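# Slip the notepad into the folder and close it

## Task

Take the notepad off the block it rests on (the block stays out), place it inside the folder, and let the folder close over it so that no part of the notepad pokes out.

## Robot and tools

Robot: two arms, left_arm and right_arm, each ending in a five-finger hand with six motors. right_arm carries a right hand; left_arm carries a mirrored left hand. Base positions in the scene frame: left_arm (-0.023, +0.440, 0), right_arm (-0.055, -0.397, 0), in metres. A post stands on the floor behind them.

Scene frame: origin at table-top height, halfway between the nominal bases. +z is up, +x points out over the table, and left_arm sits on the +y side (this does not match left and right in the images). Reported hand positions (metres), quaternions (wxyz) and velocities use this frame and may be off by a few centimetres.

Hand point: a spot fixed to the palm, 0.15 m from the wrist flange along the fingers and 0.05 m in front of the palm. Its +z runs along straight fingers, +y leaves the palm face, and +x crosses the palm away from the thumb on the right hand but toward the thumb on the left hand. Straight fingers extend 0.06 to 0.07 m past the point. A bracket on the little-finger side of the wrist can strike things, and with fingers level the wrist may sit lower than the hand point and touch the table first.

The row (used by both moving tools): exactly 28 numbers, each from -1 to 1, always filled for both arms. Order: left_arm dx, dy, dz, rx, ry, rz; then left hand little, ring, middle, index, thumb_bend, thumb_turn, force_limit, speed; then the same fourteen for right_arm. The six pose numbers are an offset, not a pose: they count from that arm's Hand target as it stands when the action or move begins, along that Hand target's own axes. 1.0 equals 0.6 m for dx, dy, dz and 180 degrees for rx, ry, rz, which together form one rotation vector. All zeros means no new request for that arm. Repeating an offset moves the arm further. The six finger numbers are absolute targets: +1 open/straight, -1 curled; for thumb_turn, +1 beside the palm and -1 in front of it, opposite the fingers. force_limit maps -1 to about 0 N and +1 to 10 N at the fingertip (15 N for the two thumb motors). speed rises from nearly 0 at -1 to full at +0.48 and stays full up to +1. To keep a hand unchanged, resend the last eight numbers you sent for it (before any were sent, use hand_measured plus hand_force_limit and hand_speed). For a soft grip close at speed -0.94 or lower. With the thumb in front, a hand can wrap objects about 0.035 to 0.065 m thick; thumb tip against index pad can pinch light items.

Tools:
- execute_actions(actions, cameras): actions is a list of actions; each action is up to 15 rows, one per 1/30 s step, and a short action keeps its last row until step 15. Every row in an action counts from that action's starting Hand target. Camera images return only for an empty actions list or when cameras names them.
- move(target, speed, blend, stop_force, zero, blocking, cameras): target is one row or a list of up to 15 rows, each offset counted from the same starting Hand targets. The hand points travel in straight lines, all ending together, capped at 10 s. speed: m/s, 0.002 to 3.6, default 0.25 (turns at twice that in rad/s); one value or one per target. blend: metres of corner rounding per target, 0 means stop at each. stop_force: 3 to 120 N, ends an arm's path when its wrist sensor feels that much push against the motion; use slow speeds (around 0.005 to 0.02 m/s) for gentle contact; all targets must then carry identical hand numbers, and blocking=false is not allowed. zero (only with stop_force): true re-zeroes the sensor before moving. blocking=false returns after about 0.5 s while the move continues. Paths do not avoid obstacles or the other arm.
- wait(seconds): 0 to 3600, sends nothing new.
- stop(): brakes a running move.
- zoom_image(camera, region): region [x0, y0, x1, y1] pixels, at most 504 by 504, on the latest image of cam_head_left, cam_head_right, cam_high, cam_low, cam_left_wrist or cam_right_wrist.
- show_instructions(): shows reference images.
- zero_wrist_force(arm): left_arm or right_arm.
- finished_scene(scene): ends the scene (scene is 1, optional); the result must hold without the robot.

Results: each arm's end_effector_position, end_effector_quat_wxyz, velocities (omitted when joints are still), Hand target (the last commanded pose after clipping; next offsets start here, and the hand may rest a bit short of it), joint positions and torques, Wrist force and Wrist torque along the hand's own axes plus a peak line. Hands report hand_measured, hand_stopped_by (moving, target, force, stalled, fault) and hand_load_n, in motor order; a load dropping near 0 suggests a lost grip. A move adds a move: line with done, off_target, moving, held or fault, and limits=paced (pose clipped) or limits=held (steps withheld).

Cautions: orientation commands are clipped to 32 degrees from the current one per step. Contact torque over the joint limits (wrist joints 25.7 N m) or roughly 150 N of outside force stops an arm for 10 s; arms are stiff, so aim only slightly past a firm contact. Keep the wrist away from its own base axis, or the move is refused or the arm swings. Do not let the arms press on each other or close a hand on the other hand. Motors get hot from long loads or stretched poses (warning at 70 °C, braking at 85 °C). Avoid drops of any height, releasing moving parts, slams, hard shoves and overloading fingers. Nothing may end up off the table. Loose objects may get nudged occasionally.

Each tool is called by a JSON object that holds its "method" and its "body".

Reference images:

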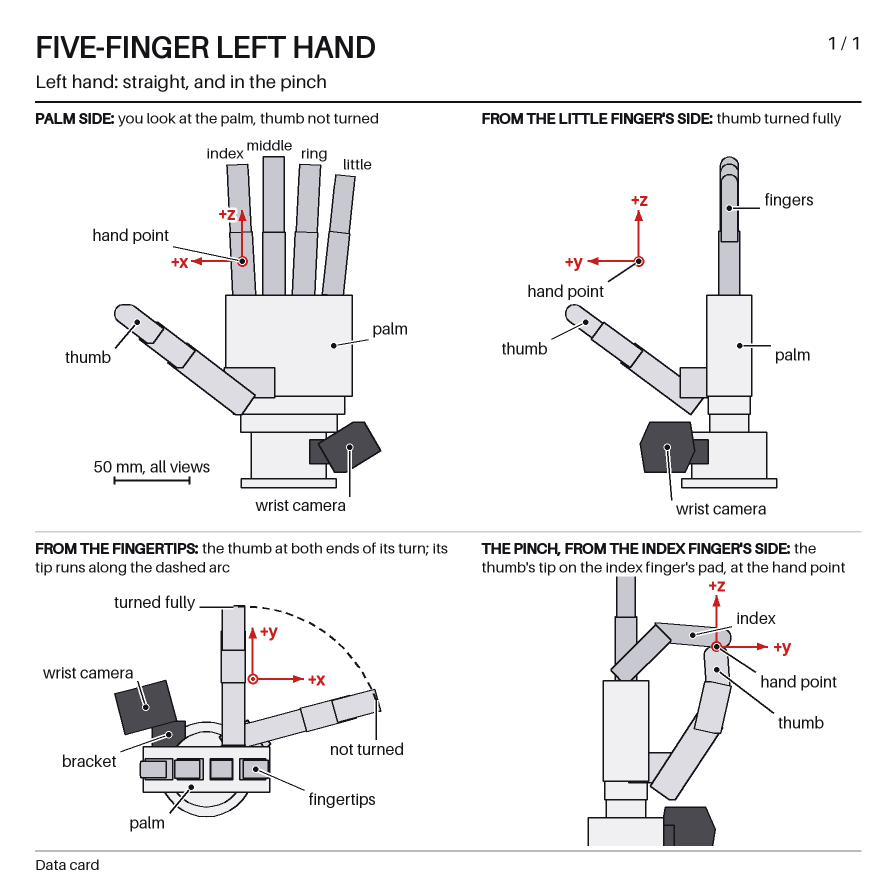

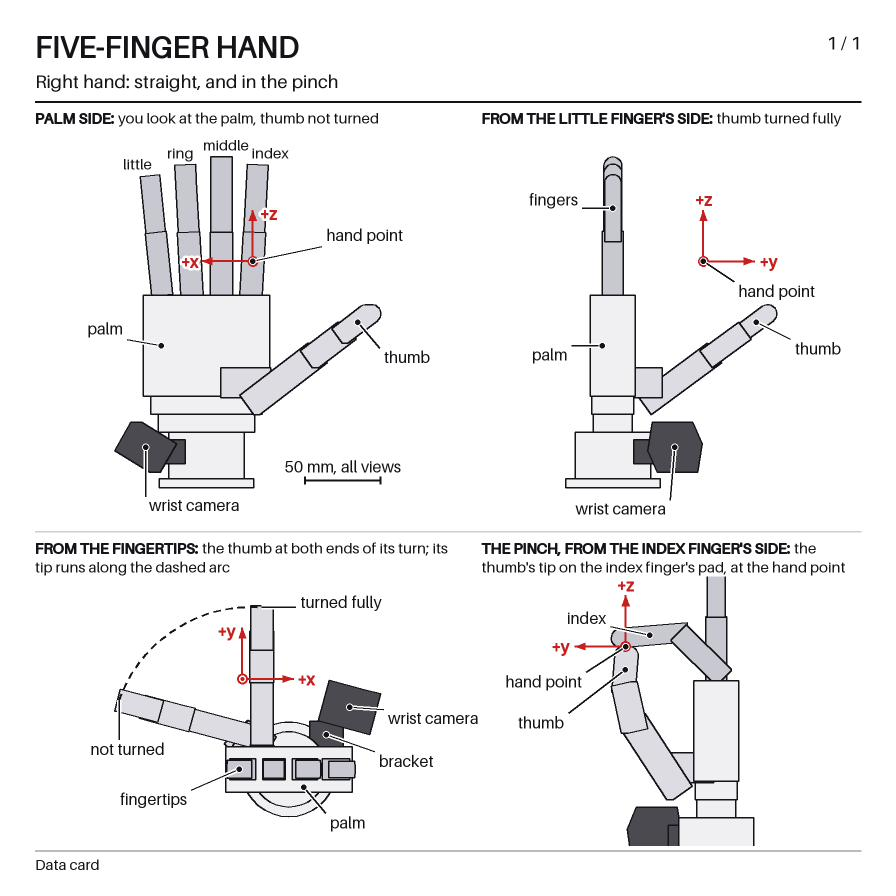

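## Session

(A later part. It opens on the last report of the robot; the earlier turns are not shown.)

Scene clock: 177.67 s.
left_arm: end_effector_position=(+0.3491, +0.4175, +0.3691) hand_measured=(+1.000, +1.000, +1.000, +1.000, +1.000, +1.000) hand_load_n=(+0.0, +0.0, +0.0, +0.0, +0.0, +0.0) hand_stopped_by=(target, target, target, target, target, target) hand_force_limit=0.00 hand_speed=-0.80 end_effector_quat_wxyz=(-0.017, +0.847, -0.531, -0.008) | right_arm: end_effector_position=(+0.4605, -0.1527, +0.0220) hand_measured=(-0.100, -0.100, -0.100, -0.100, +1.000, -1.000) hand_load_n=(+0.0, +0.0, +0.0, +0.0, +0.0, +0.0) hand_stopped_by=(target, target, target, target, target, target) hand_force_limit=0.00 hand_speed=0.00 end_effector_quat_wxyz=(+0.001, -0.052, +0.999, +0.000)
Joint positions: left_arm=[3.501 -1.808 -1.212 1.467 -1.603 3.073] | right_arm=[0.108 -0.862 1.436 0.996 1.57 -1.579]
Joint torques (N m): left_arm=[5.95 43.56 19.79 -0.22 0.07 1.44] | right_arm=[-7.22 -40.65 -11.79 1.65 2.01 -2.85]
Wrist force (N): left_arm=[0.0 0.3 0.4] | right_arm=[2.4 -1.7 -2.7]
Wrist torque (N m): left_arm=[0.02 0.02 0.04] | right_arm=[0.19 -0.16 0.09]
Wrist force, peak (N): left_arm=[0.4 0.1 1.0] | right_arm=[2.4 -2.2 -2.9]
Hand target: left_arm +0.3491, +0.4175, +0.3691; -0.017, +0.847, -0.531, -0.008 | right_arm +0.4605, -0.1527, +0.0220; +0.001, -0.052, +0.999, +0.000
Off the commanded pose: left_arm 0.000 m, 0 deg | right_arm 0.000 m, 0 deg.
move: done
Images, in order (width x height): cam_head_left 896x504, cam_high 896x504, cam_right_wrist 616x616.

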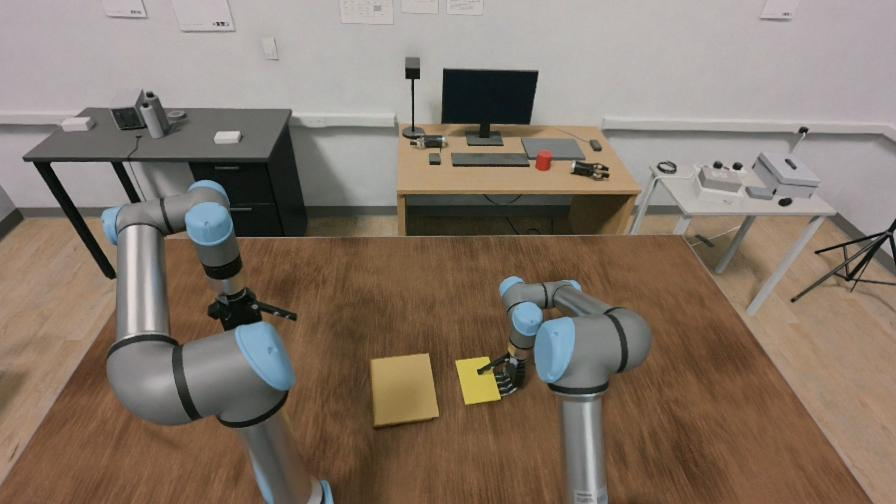

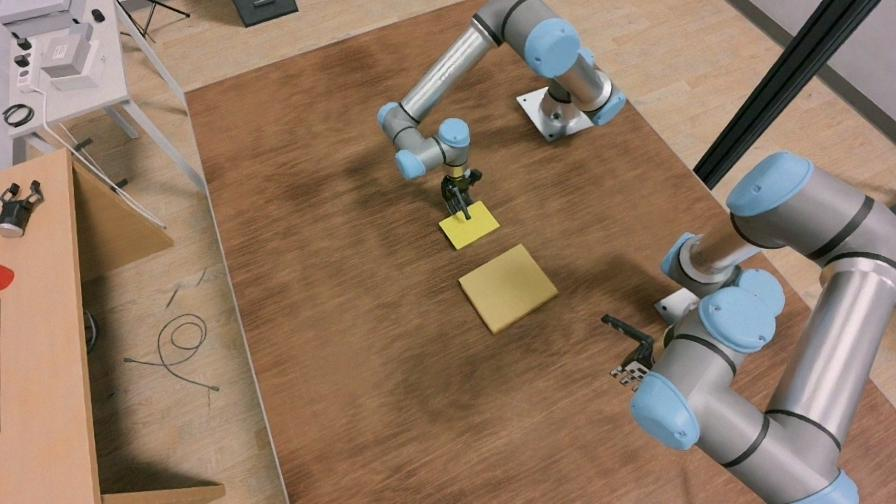

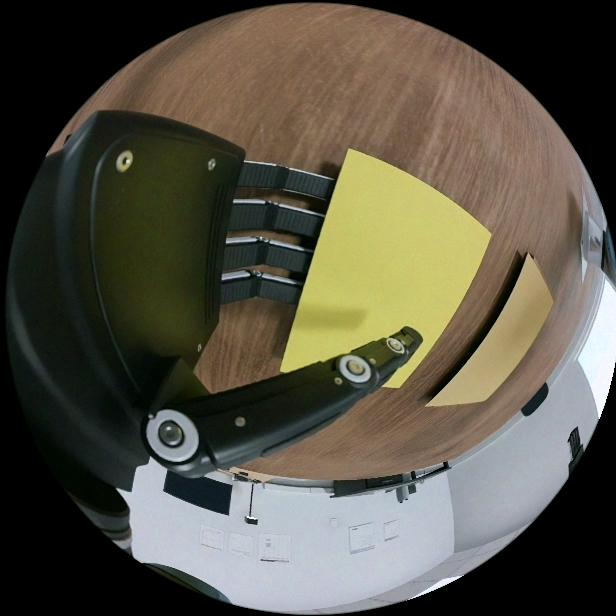

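{"method": "move", "body": {"target": [0,0,0,0,0,0,1,1,1,1,1,1,0,-0.8,0,0,0,0,0,0,-0.1,-0.1,-0.1,-0.1,-0.2,-1,-0.85,-0.9], "cameras": ["cam_low","cam_right_wrist"]}}

{"method": "zoom_image", "body": {"camera": "cam_right_wrist", "region": [250, 150, 450, 350]}}

{"method": "zoom_image", "body": {"camera": "cam_low", "region": [455, 230, 535, 280]}}

Scene clock: 194.33 s.
left_arm: end_effector_position=(+0.3491, +0.4175, +0.3691) hand_measured=(+1.000, +1.000, +1.000, +1.000, +1.000, +1.000) hand_load_n=(-0.5, +0.0, +0.5, +0.0, +0.0, +0.5) hand_stopped_by=(target, target, target, target, target, target) hand_force_limit=0.00 hand_speed=-0.80 end_effector_quat_wxyz=(-0.017, +0.847, -0.531, -0.008) | right_arm: end_effector_position=(+0.4605, -0.1527, +0.0220) hand_measured=(-0.100, -0.100, -0.100, -0.100, +0.294, -1.000) hand_load_n=(+0.0, +0.0, +0.0, +0.0, +0.0, +0.0) hand_stopped_by=(target, target, target, target, moving, target) hand_force_limit=-0.85 hand_speed=-0.90 end_effector_quat_wxyz=(+0.001, -0.052, +0.999, +0.000)
Joint positions: left_arm=[3.501 -1.808 -1.212 1.467 -1.603 3.073] | right_arm=[0.108 -0.862 1.436 0.996 1.57 -1.579]
Joint torques (N m): left_arm=[6.23 42.93 18.7 -0.19 0.47 1.43] | right_arm=[-6.61 -51.24 -11.4 1.55 1.6 -2.79]
Wrist force (N): left_arm=[0.1 0.7 0.7] | right_arm=[2.5 -1.1 -2.8]
Wrist torque (N m): left_arm=[0.06 0.02 0.03] | right_arm=[0.28 -0.18 0.12]
Wrist force, peak (N): left_arm=[0.4 -0.1 1.3] | right_arm=[2.8 -1.6 -3.0]
Hand target: left_arm +0.3491, +0.4175, +0.3691; -0.017, +0.847, -0.531, -0.008 | right_arm +0.4605, -0.1527, +0.0220; +0.001, -0.052, +0.999, +0.000
Off the commanded pose: left_arm 0.000 m, 0 deg | right_arm 0.000 m, 0 deg.
move: moving (right_arm; no rest 5 s after the move's start)

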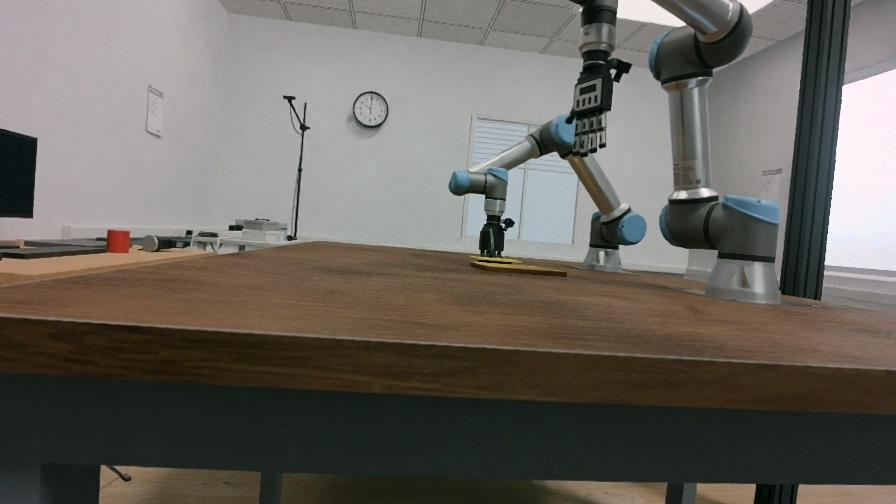

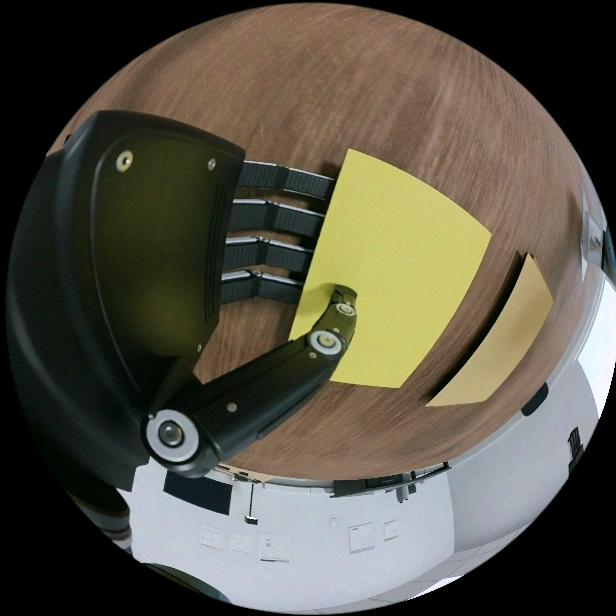

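Scaled by 2.520 from the camera's image (finer frame: 880x880).

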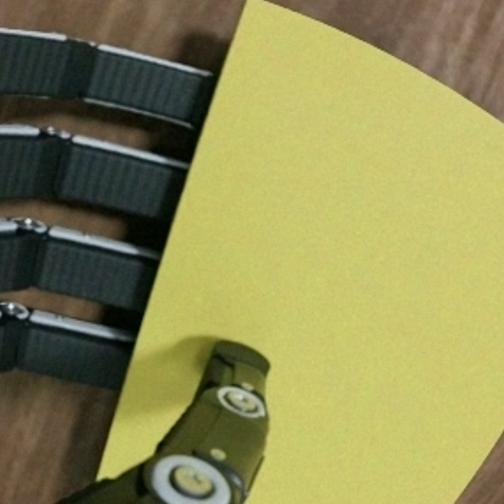

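Scaled by 6.300.

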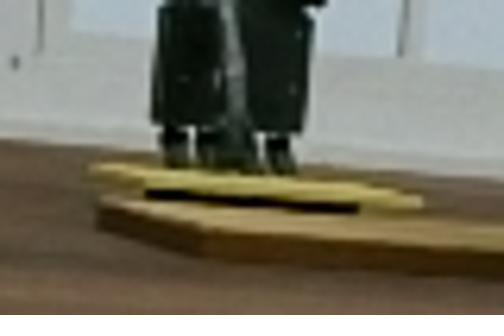

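{"method": "wait", "body": {"seconds": 0.5, "cameras": ["cam_low","cam_right_wrist"]}}

{"method": "zoom_image", "body": {"camera": "cam_right_wrist", "region": [250, 150, 450, 350]}}

{"method": "zoom_image", "body": {"camera": "cam_low", "region": [455, 230, 535, 280]}}

Scene clock: 197.77 s.
left_arm: end_effector_position=(+0.3491, +0.4175, +0.3691) hand_measured=(+1.000, +1.000, +1.000, +1.000, +1.000, +1.000) hand_load_n=(+0.0, +0.0, +0.0, +0.0, -0.5, +0.0) hand_stopped_by=(target, target, target, target, target, target) hand_force_limit=0.00 hand_speed=-0.80 end_effector_quat_wxyz=(-0.017, +0.847, -0.531, -0.008) | right_arm: end_effector_position=(+0.4605, -0.1527, +0.0220) hand_measured=(-0.100, -0.100, -0.100, -0.100, -0.086, -1.000) hand_load_n=(+0.0, +0.5, +0.0, +0.5, +1.5, +0.0) hand_stopped_by=(target, target, target, target, force, target) hand_force_limit=-0.85 hand_speed=-0.90 end_effector_quat_wxyz=(+0.001, -0.052, +0.999, +0.000)
Joint positions: left_arm=[3.501 -1.808 -1.212 1.467 -1.603 3.073] | right_arm=[0.108 -0.862 1.436 0.996 1.57 -1.579]
Joint torques (N m): left_arm=[5.76 43.56 18.48 -0.22 0.71 1.35] | right_arm=[-6.58 -51.31 -10.65 1.57 1.54 -2.75]
Wrist force (N): left_arm=[0.2 0.2 0.7] | right_arm=[2.4 -0.9 -3.5]
Wrist torque (N m): left_arm=[-0.02 0.01 0.05] | right_arm=[0.29 -0.14 0.11]
Wrist force, peak (N): left_arm=[0.5 0.2 1.1] | right_arm=[2.8 -1.3 -3.6]
Hand target: left_arm +0.3491, +0.4175, +0.3691; -0.017, +0.847, -0.531, -0.008 | right_arm +0.4605, -0.1527, +0.0220; +0.001, -0.052, +0.999, +0.000
Off the commanded pose: left_arm 0.000 m, 0 deg | right_arm 0.000 m, 0 deg.
wait: 0.50 s; at rest from the start

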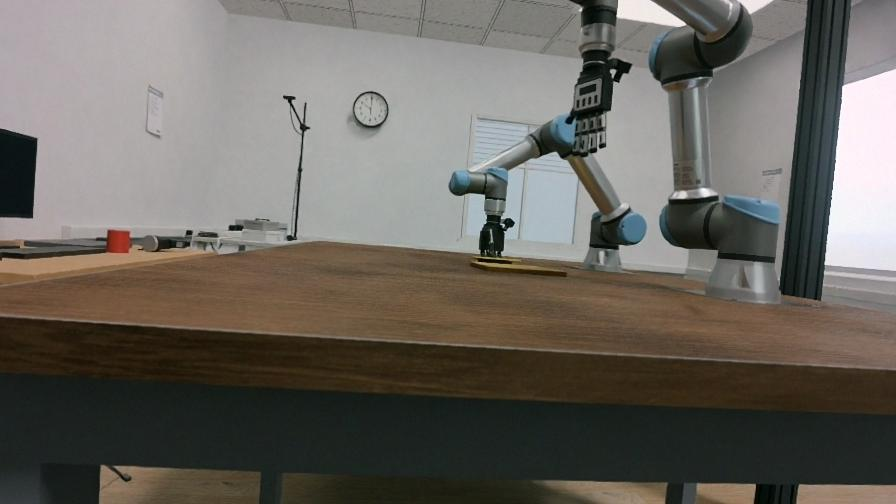

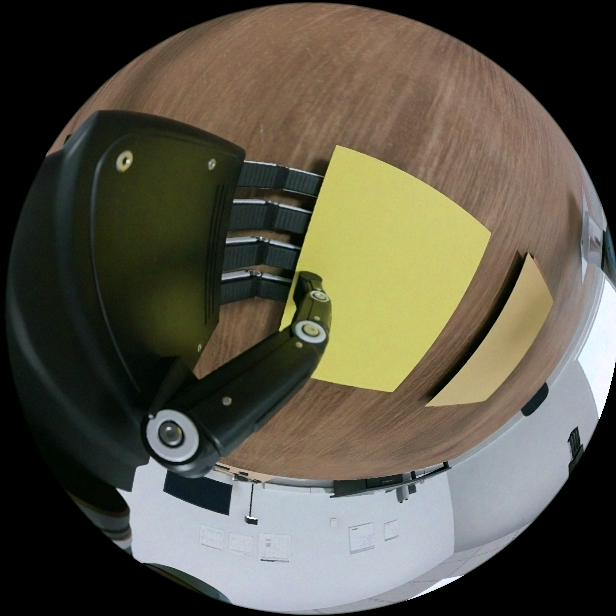

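Scaled by 2.520 from the camera's image (finer frame: 880x880).

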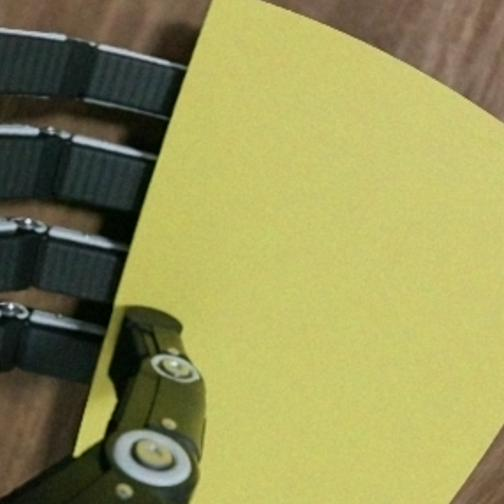

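Scaled by 6.300.

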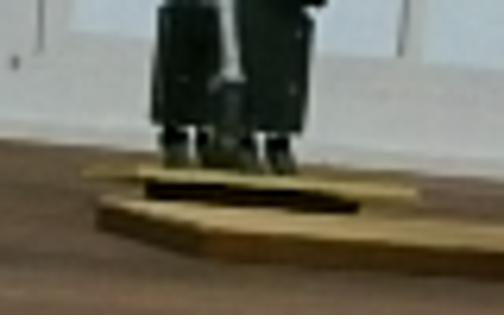

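{"method": "move", "body": {"target": [0,0,0,0,0,0,1,1,1,1,1,1,0,-0.8,0,0,0,0,0,0,-0.1,-0.1,-0.1,-0.1,-0.25,-1,-0.4,-0.9]}}

{"method": "move", "body": {"target": [0,0,0,0,0,0,1,1,1,1,1,1,0,-0.8,0,0,-0.05,0,0,0,-0.1,-0.1,-0.1,-0.1,-0.25,-1,-0.4,-0.9], "speed": 0.03, "cameras": ["cam_low","cam_right_wrist","cam_head_left","cam_high"]}}

{"method": "zoom_image", "body": {"camera": "cam_low", "region": [455, 230, 535, 280]}}

{"method": "zoom_image", "body": {"camera": "cam_right_wrist", "region": [220, 100, 500, 420]}}

Scene clock: 205.70 s.
left_arm: end_effector_position=(+0.3491, +0.4175, +0.3691) hand_measured=(+1.000, +1.000, +1.000, +1.000, +1.000, +1.000) hand_load_n=(+0.0, +0.0, +0.0, +0.0, -0.5, +0.0) hand_stopped_by=(target, target, target, target, target, target) hand_force_limit=0.00 hand_speed=-0.80 end_effector_quat_wxyz=(-0.017, +0.847, -0.531, -0.008) | right_arm: end_effector_position=(+0.4605, -0.1527, +0.0220) hand_measured=(-0.100, -0.100, -0.100, -0.100, -0.168, -1.000) hand_load_n=(+0.5, +0.5, +1.0, +1.5, +4.5, +0.5) hand_stopped_by=(target, target, target, target, force, target) hand_force_limit=-0.40 hand_speed=-0.90 end_effector_quat_wxyz=(+0.001, -0.052, +0.999, +0.000)
Joint positions: left_arm=[3.501 -1.808 -1.212 1.467 -1.603 3.073] | right_arm=[0.108 -0.862 1.436 0.996 1.57 -1.579]
Joint torques (N m): left_arm=[5.82 43.5 17.98 -0.32 0.87 1.35] | right_arm=[-5.92 -51.41 -11.57 1.53 1.32 -3.08]
Wrist force (N): left_arm=[0.2 0.4 0.8] | right_arm=[2.2 -1.0 -3.5]
Wrist torque (N m): left_arm=[0.01 0.01 0.05] | right_arm=[0.26 -0.12 0.09]
Wrist force, peak (N): left_arm=[0.2 0.3 1.1] | right_arm=[2.6 -1.1 -3.8]
Hand target: left_arm +0.3491, +0.4175, +0.3691; -0.017, +0.847, -0.531, -0.008 | right_arm +0.4605, -0.1527, +0.0220; +0.001, -0.052, +0.999, +0.000
Off the commanded pose: left_arm 0.000 m, 0 deg | right_arm 0.000 m, 0 deg.
move: done

Scene clock: 206.97 s.
left_arm: end_effector_position=(+0.3491, +0.4175, +0.3691) hand_measured=(+1.000, +1.000, +1.000, +1.000, +1.000, +1.000) hand_load_n=(+0.0, +0.0, +0.0, +0.0, +0.0, +0.0) hand_stopped_by=(target, target, target, target, target, target) hand_force_limit=0.00 hand_speed=-0.80 end_effector_quat_wxyz=(-0.017, +0.847, -0.531, -0.008) | right_arm: end_effector_position=(+0.4605, -0.1528, +0.0523) hand_measured=(-0.100, -0.100, -0.100, -0.100, -0.168, -1.000) hand_load_n=(+0.0, +1.0, +0.5, +1.0, +1.0, +0.0) hand_stopped_by=(target, target, target, target, force, target) hand_force_limit=-0.40 hand_speed=-0.90 end_effector_quat_wxyz=(+0.001, -0.052, +0.999, +0.000)
Joint positions: left_arm=[3.501 -1.808 -1.212 1.467 -1.603 3.073] | right_arm=[0.108 -0.9 1.413 1.056 1.57 -1.579]
Joint torques (N m): left_arm=[5.61 43.15 17.62 -0.36 1.01 1.28] | right_arm=[-6.58 -30.66 -12.97 0.99 0.78 -3.04]
Wrist force (N): left_arm=[0.1 0.1 0.6] | right_arm=[2.3 -1.6 -2.4]
Wrist torque (N m): left_arm=[-0.02 0.00 0.06] | right_arm=[0.18 -0.16 0.11]
Wrist force, peak (N): left_arm=[0.3 0.1 1.0] | right_arm=[2.4 -1.1 -3.5]
Hand target: left_arm +0.3491, +0.4175, +0.3691; -0.017, +0.847, -0.531, -0.008 | right_arm +0.4604, -0.1528, +0.0520; +0.001, -0.052, +0.999, +0.000
Off the commanded pose: left_arm 0.000 m, 0 deg | right_arm 0.000 m, 0 deg.
move: done
Images, in order (width x height): cam_head_left 896x504, cam_high 896x504, cam_low 896x504, cam_right_wrist 616x616.

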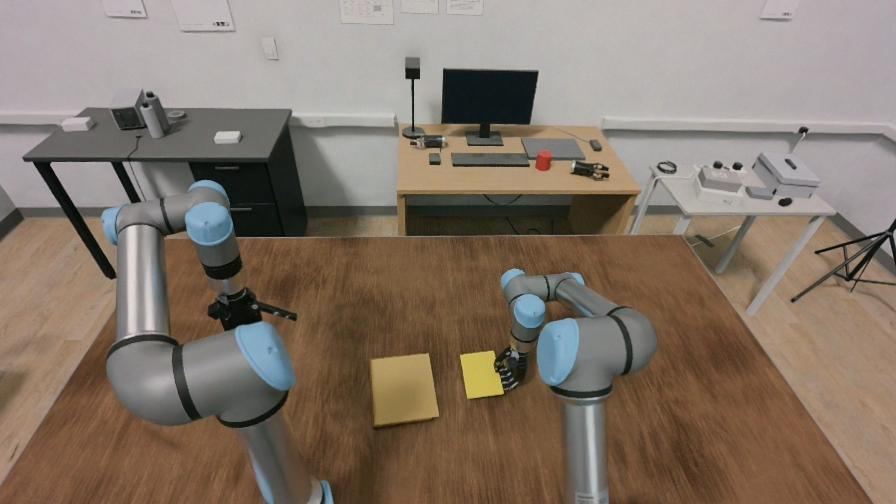

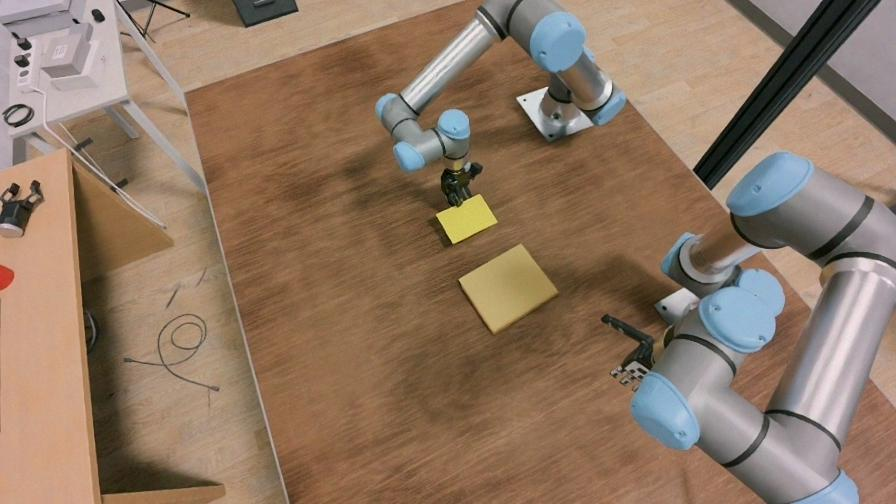

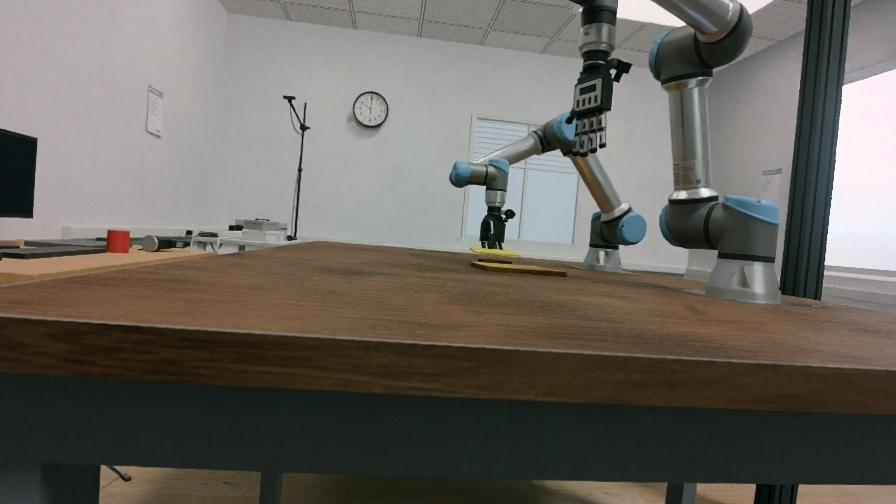

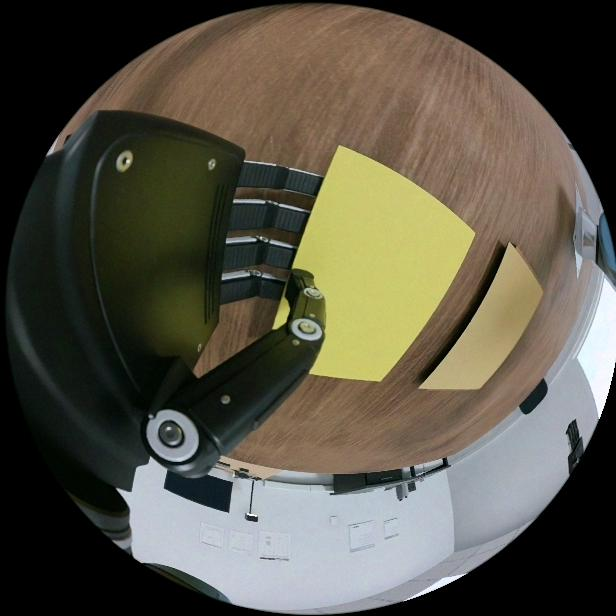

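Scaled by 6.300.

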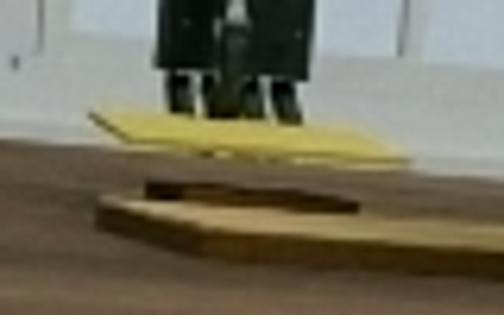

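Scaled by 1.575 from the camera's image (finer frame: 880x880).

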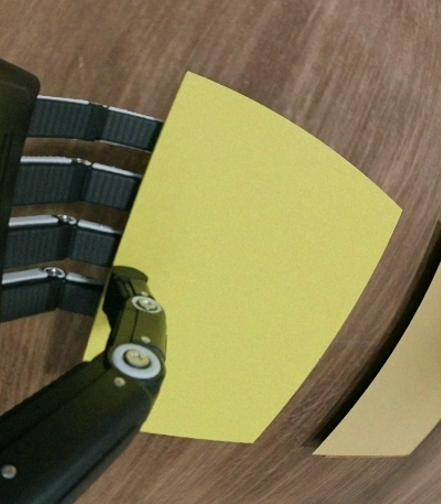

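{"method": "move", "body": {"target": [0,0,0,0,0,0,1,1,1,1,1,1,0,-0.8,0.026,-0.249,-0.083,0,0,0,-0.1,-0.1,-0.1,-0.1,-0.25,-1,-0.4,-0.9], "speed": 0.08, "cameras": ["all"]}}

{"method": "zoom_image", "body": {"camera": "cam_low", "region": [460, 240, 580, 285]}}

{"method": "zoom_image", "body": {"camera": "cam_high", "region": [420, 180, 580, 340]}}

{"method": "zoom_image", "body": {"camera": "cam_head_left", "region": [360, 340, 560, 440]}}

Scene clock: 231.23 s.
left_arm: end_effector_position=(+0.3491, +0.4175, +0.3691) hand_measured=(+1.000, +1.000, +1.000, +1.000, +1.000, +1.000) hand_load_n=(+0.0, +0.0, +0.0, +0.0, +0.0, +0.0) hand_stopped_by=(target, target, target, target, target, target) hand_force_limit=0.00 hand_speed=-0.80 end_effector_quat_wxyz=(-0.017, +0.847, -0.531, -0.008) | right_arm: end_effector_position=(+0.4605, -0.3030, +0.1019) hand_measured=(-0.100, -0.100, -0.100, -0.100, -0.168, -1.000) hand_load_n=(+0.0, +0.5, +0.5, +1.0, +1.0, +0.0) hand_stopped_by=(target, target, target, target, force, target) hand_force_limit=-0.40 hand_speed=-0.90 end_effector_quat_wxyz=(+0.001, -0.052, +0.999, +0.000)
Joint positions: left_arm=[3.501 -1.808 -1.212 1.467 -1.603 3.073] | right_arm=[-0.2 -1.023 1.48 1.112 1.57 -1.886]
Joint torques (N m): left_arm=[6.07 43.25 16.91 -0.33 1.26 1.26] | right_arm=[7.38 -25.07 -21.41 0.88 -1.86 2.62]
Wrist force (N): left_arm=[-0.3 0.3 0.7] | right_arm=[2.2 -1.4 -2.2]
Wrist torque (N m): left_arm=[0.01 0.07 0.02] | right_arm=[0.21 -0.16 0.11]
Wrist force, peak (N): left_arm=[0.0 -0.2 1.2] | right_arm=[2.4 -2.4 -2.6]
Hand target: left_arm +0.3491, +0.4175, +0.3691; -0.017, +0.847, -0.531, -0.008 | right_arm +0.4605, -0.3030, +0.1017; +0.001, -0.052, +0.999, +0.000
Off the commanded pose: left_arm 0.000 m, 0 deg | right_arm 0.000 m, 0 deg.
move: done

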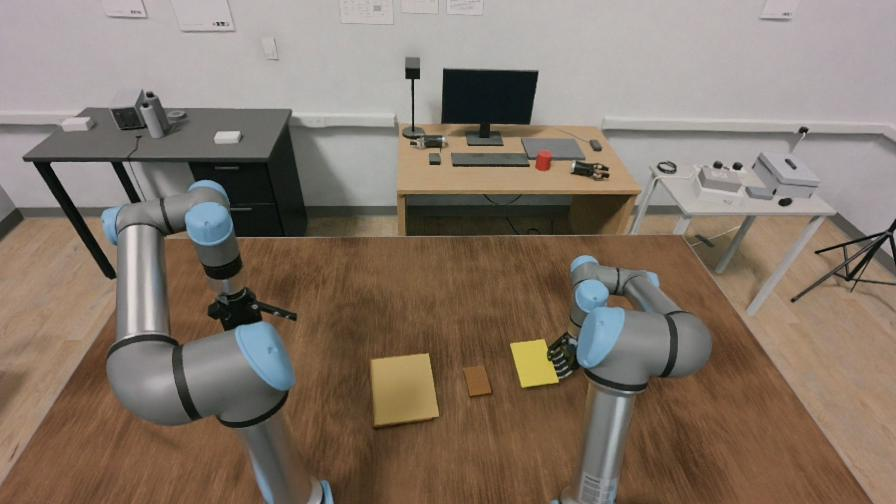

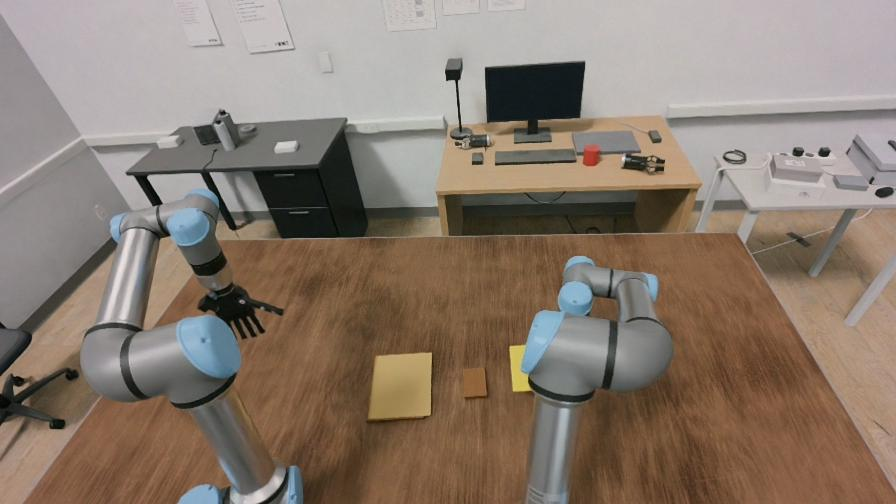

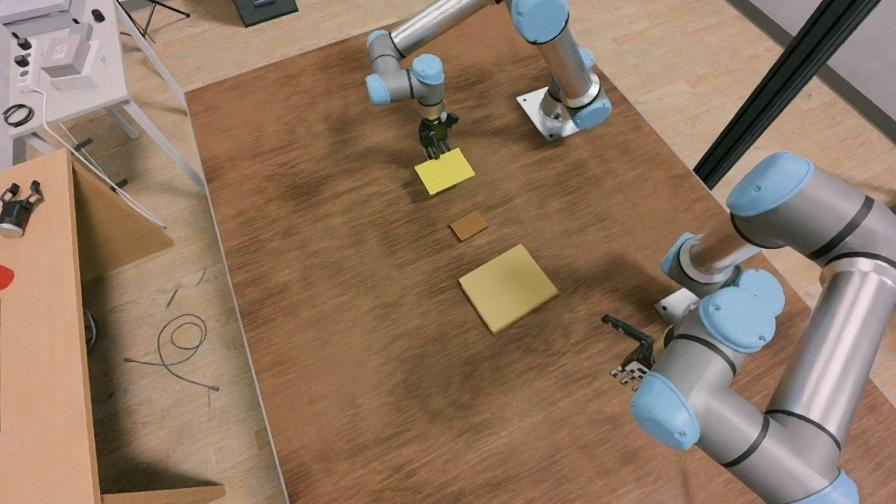

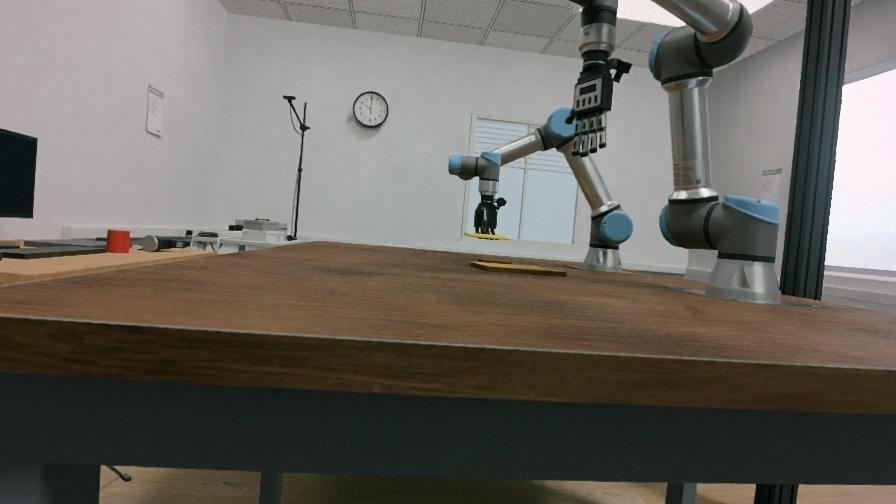

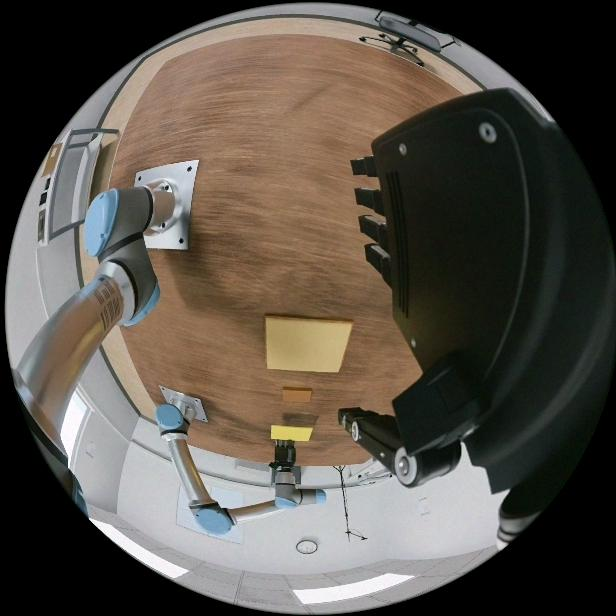

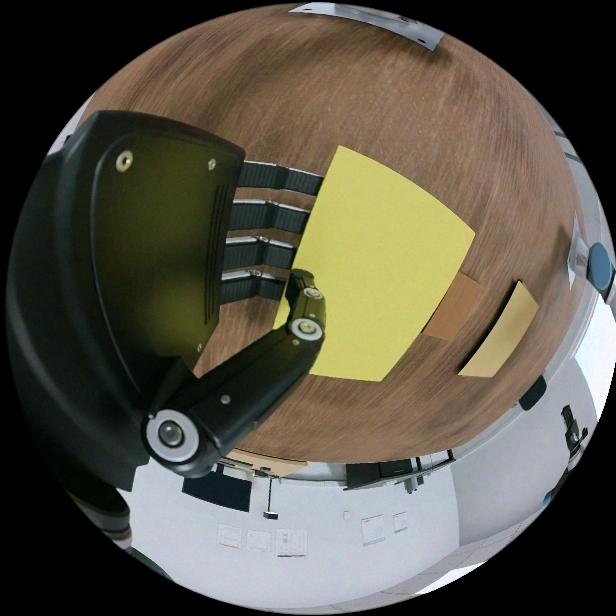

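Scaled by 4.200.

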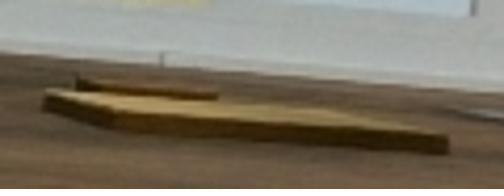

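Scaled by 3.150.

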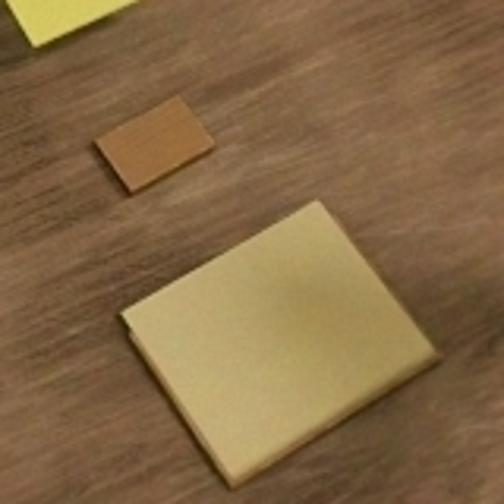

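Scaled by 2.520.

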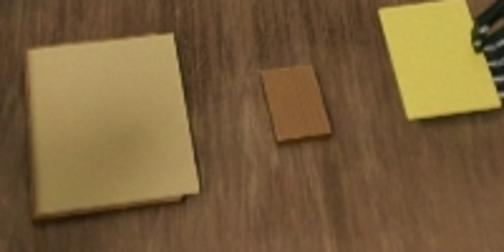

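{"method": "move", "body": {"target": [0.686,0.294,0.282,0,0,0.621,-0.1,-0.1,-0.1,-0.1,1,-1,0,0,0.014,-0.133,0,0,0,0,-0.1,-0.1,-0.1,-0.1,-0.25,-1,-0.4,-0.9], "speed": 0.15, "cameras": ["all"]}}

Scene clock: 252.67 s.
left_arm: end_effector_position=(+0.3709, -0.0233, +0.1835) hand_measured=(-0.100, -0.100, -0.100, -0.100, +1.000, -1.000) hand_load_n=(+0.0, +0.0, +0.0, +0.0, +0.0, +0.0) hand_stopped_by=(target, target, target, target, target, target) hand_force_limit=0.00 hand_speed=0.00 end_effector_quat_wxyz=(+0.003, -0.036, +0.999, +0.019) end_effector_velocity=(+0.000, +0.000, -0.002) end_effector_angular_velocity=(+0.002, +0.002, +0.000) | right_arm: end_effector_position=(+0.4605, -0.3833, +0.1017) hand_measured=(-0.100, -0.100, -0.100, -0.100, -0.168, -1.000) hand_load_n=(+0.0, +0.5, +0.5, +1.0, +1.0, +0.0) hand_stopped_by=(target, target, target, target, force, target) hand_force_limit=-0.40 hand_speed=-0.90 end_effector_quat_wxyz=(+0.001, -0.052, +0.999, +0.000)
Joint positions: left_arm=[2.422 -2.711 -0.201 1.32 -1.602 3.944] | right_arm=[-0.362 -1.019 1.474 1.114 1.57 -2.049]
Joint velocities: left_arm=[0 0 -0.005 0.003 0 0] | right_arm=[within noise]
Joint torques (N m): left_arm=[5.57 69.62 3.56 -0.31 -2.34 -0.6] | right_arm=[6.46 -27.34 -20.52 3.84 -2 1.68]
Wrist force (N): left_arm=[0.5 -0.2 0.6] | right_arm=[2.1 -1.1 -2.5]
Wrist torque (N m): left_arm=[-0.03 -0.05 0.07] | right_arm=[0.28 -0.14 0.30]
Wrist force, peak (N): left_arm=[0.6 -1.0 0.8] | right_arm=[2.7 -1.6 -2.5]
Hand target: left_arm +0.3709, -0.0233, +0.1836; +0.003, -0.036, +0.999, +0.018 | right_arm +0.4605, -0.3833, +0.1017; +0.001, -0.052, +0.999, +0.000
Off the commanded pose: left_arm 0.000 m, 0 deg | right_arm 0.000 m, 0 deg.
move: done

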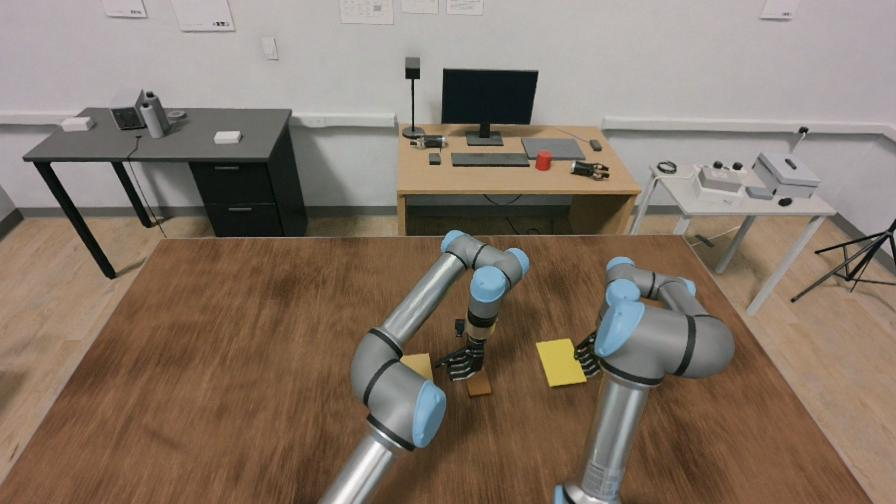

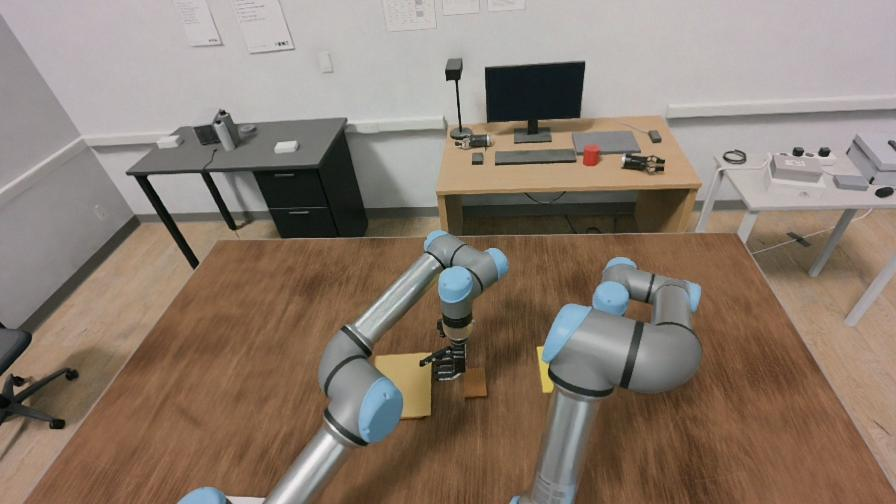

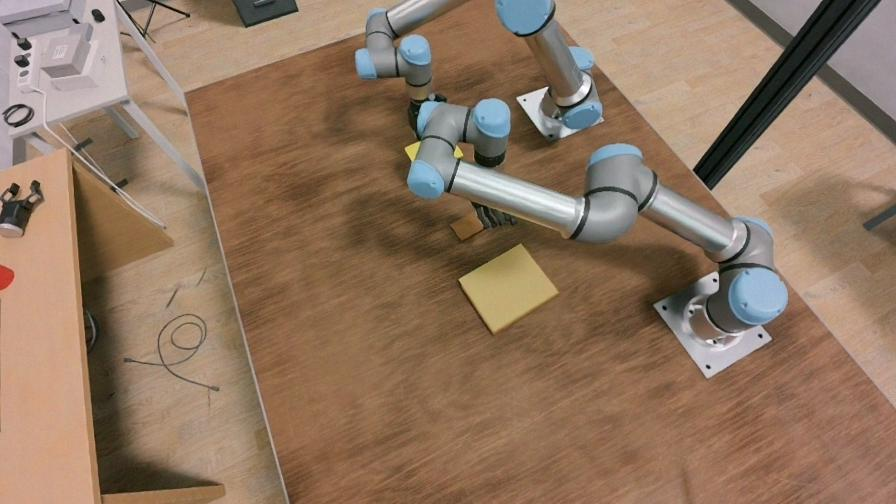

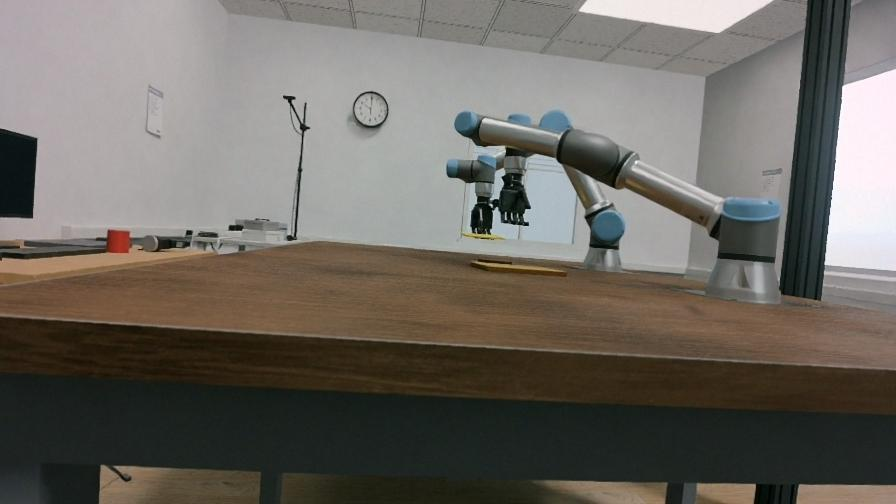

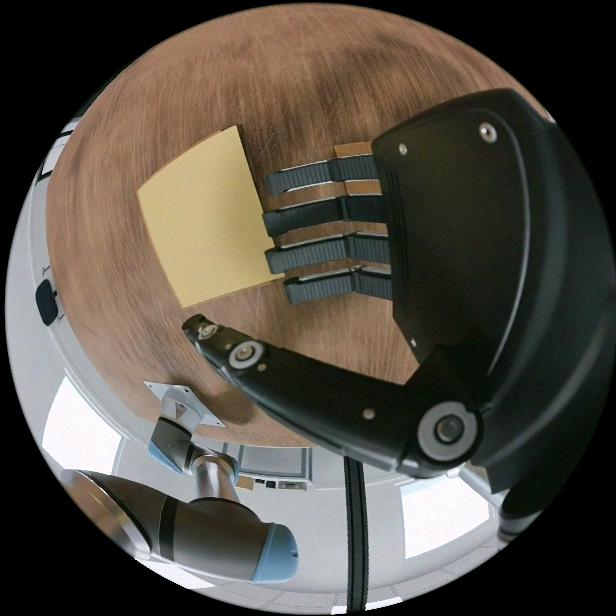

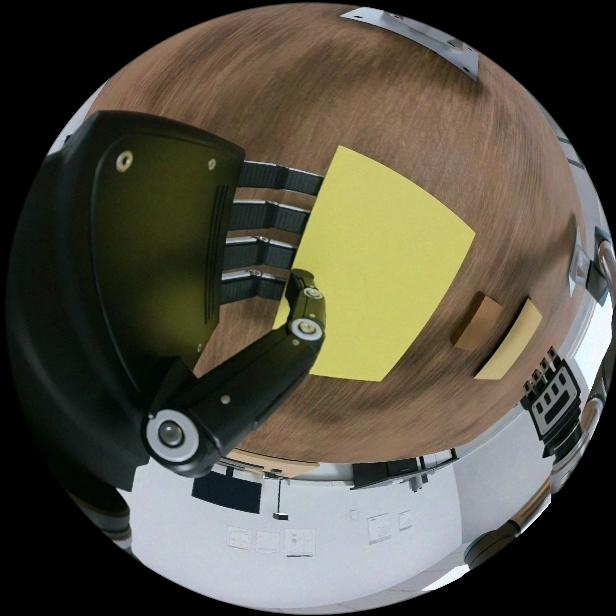

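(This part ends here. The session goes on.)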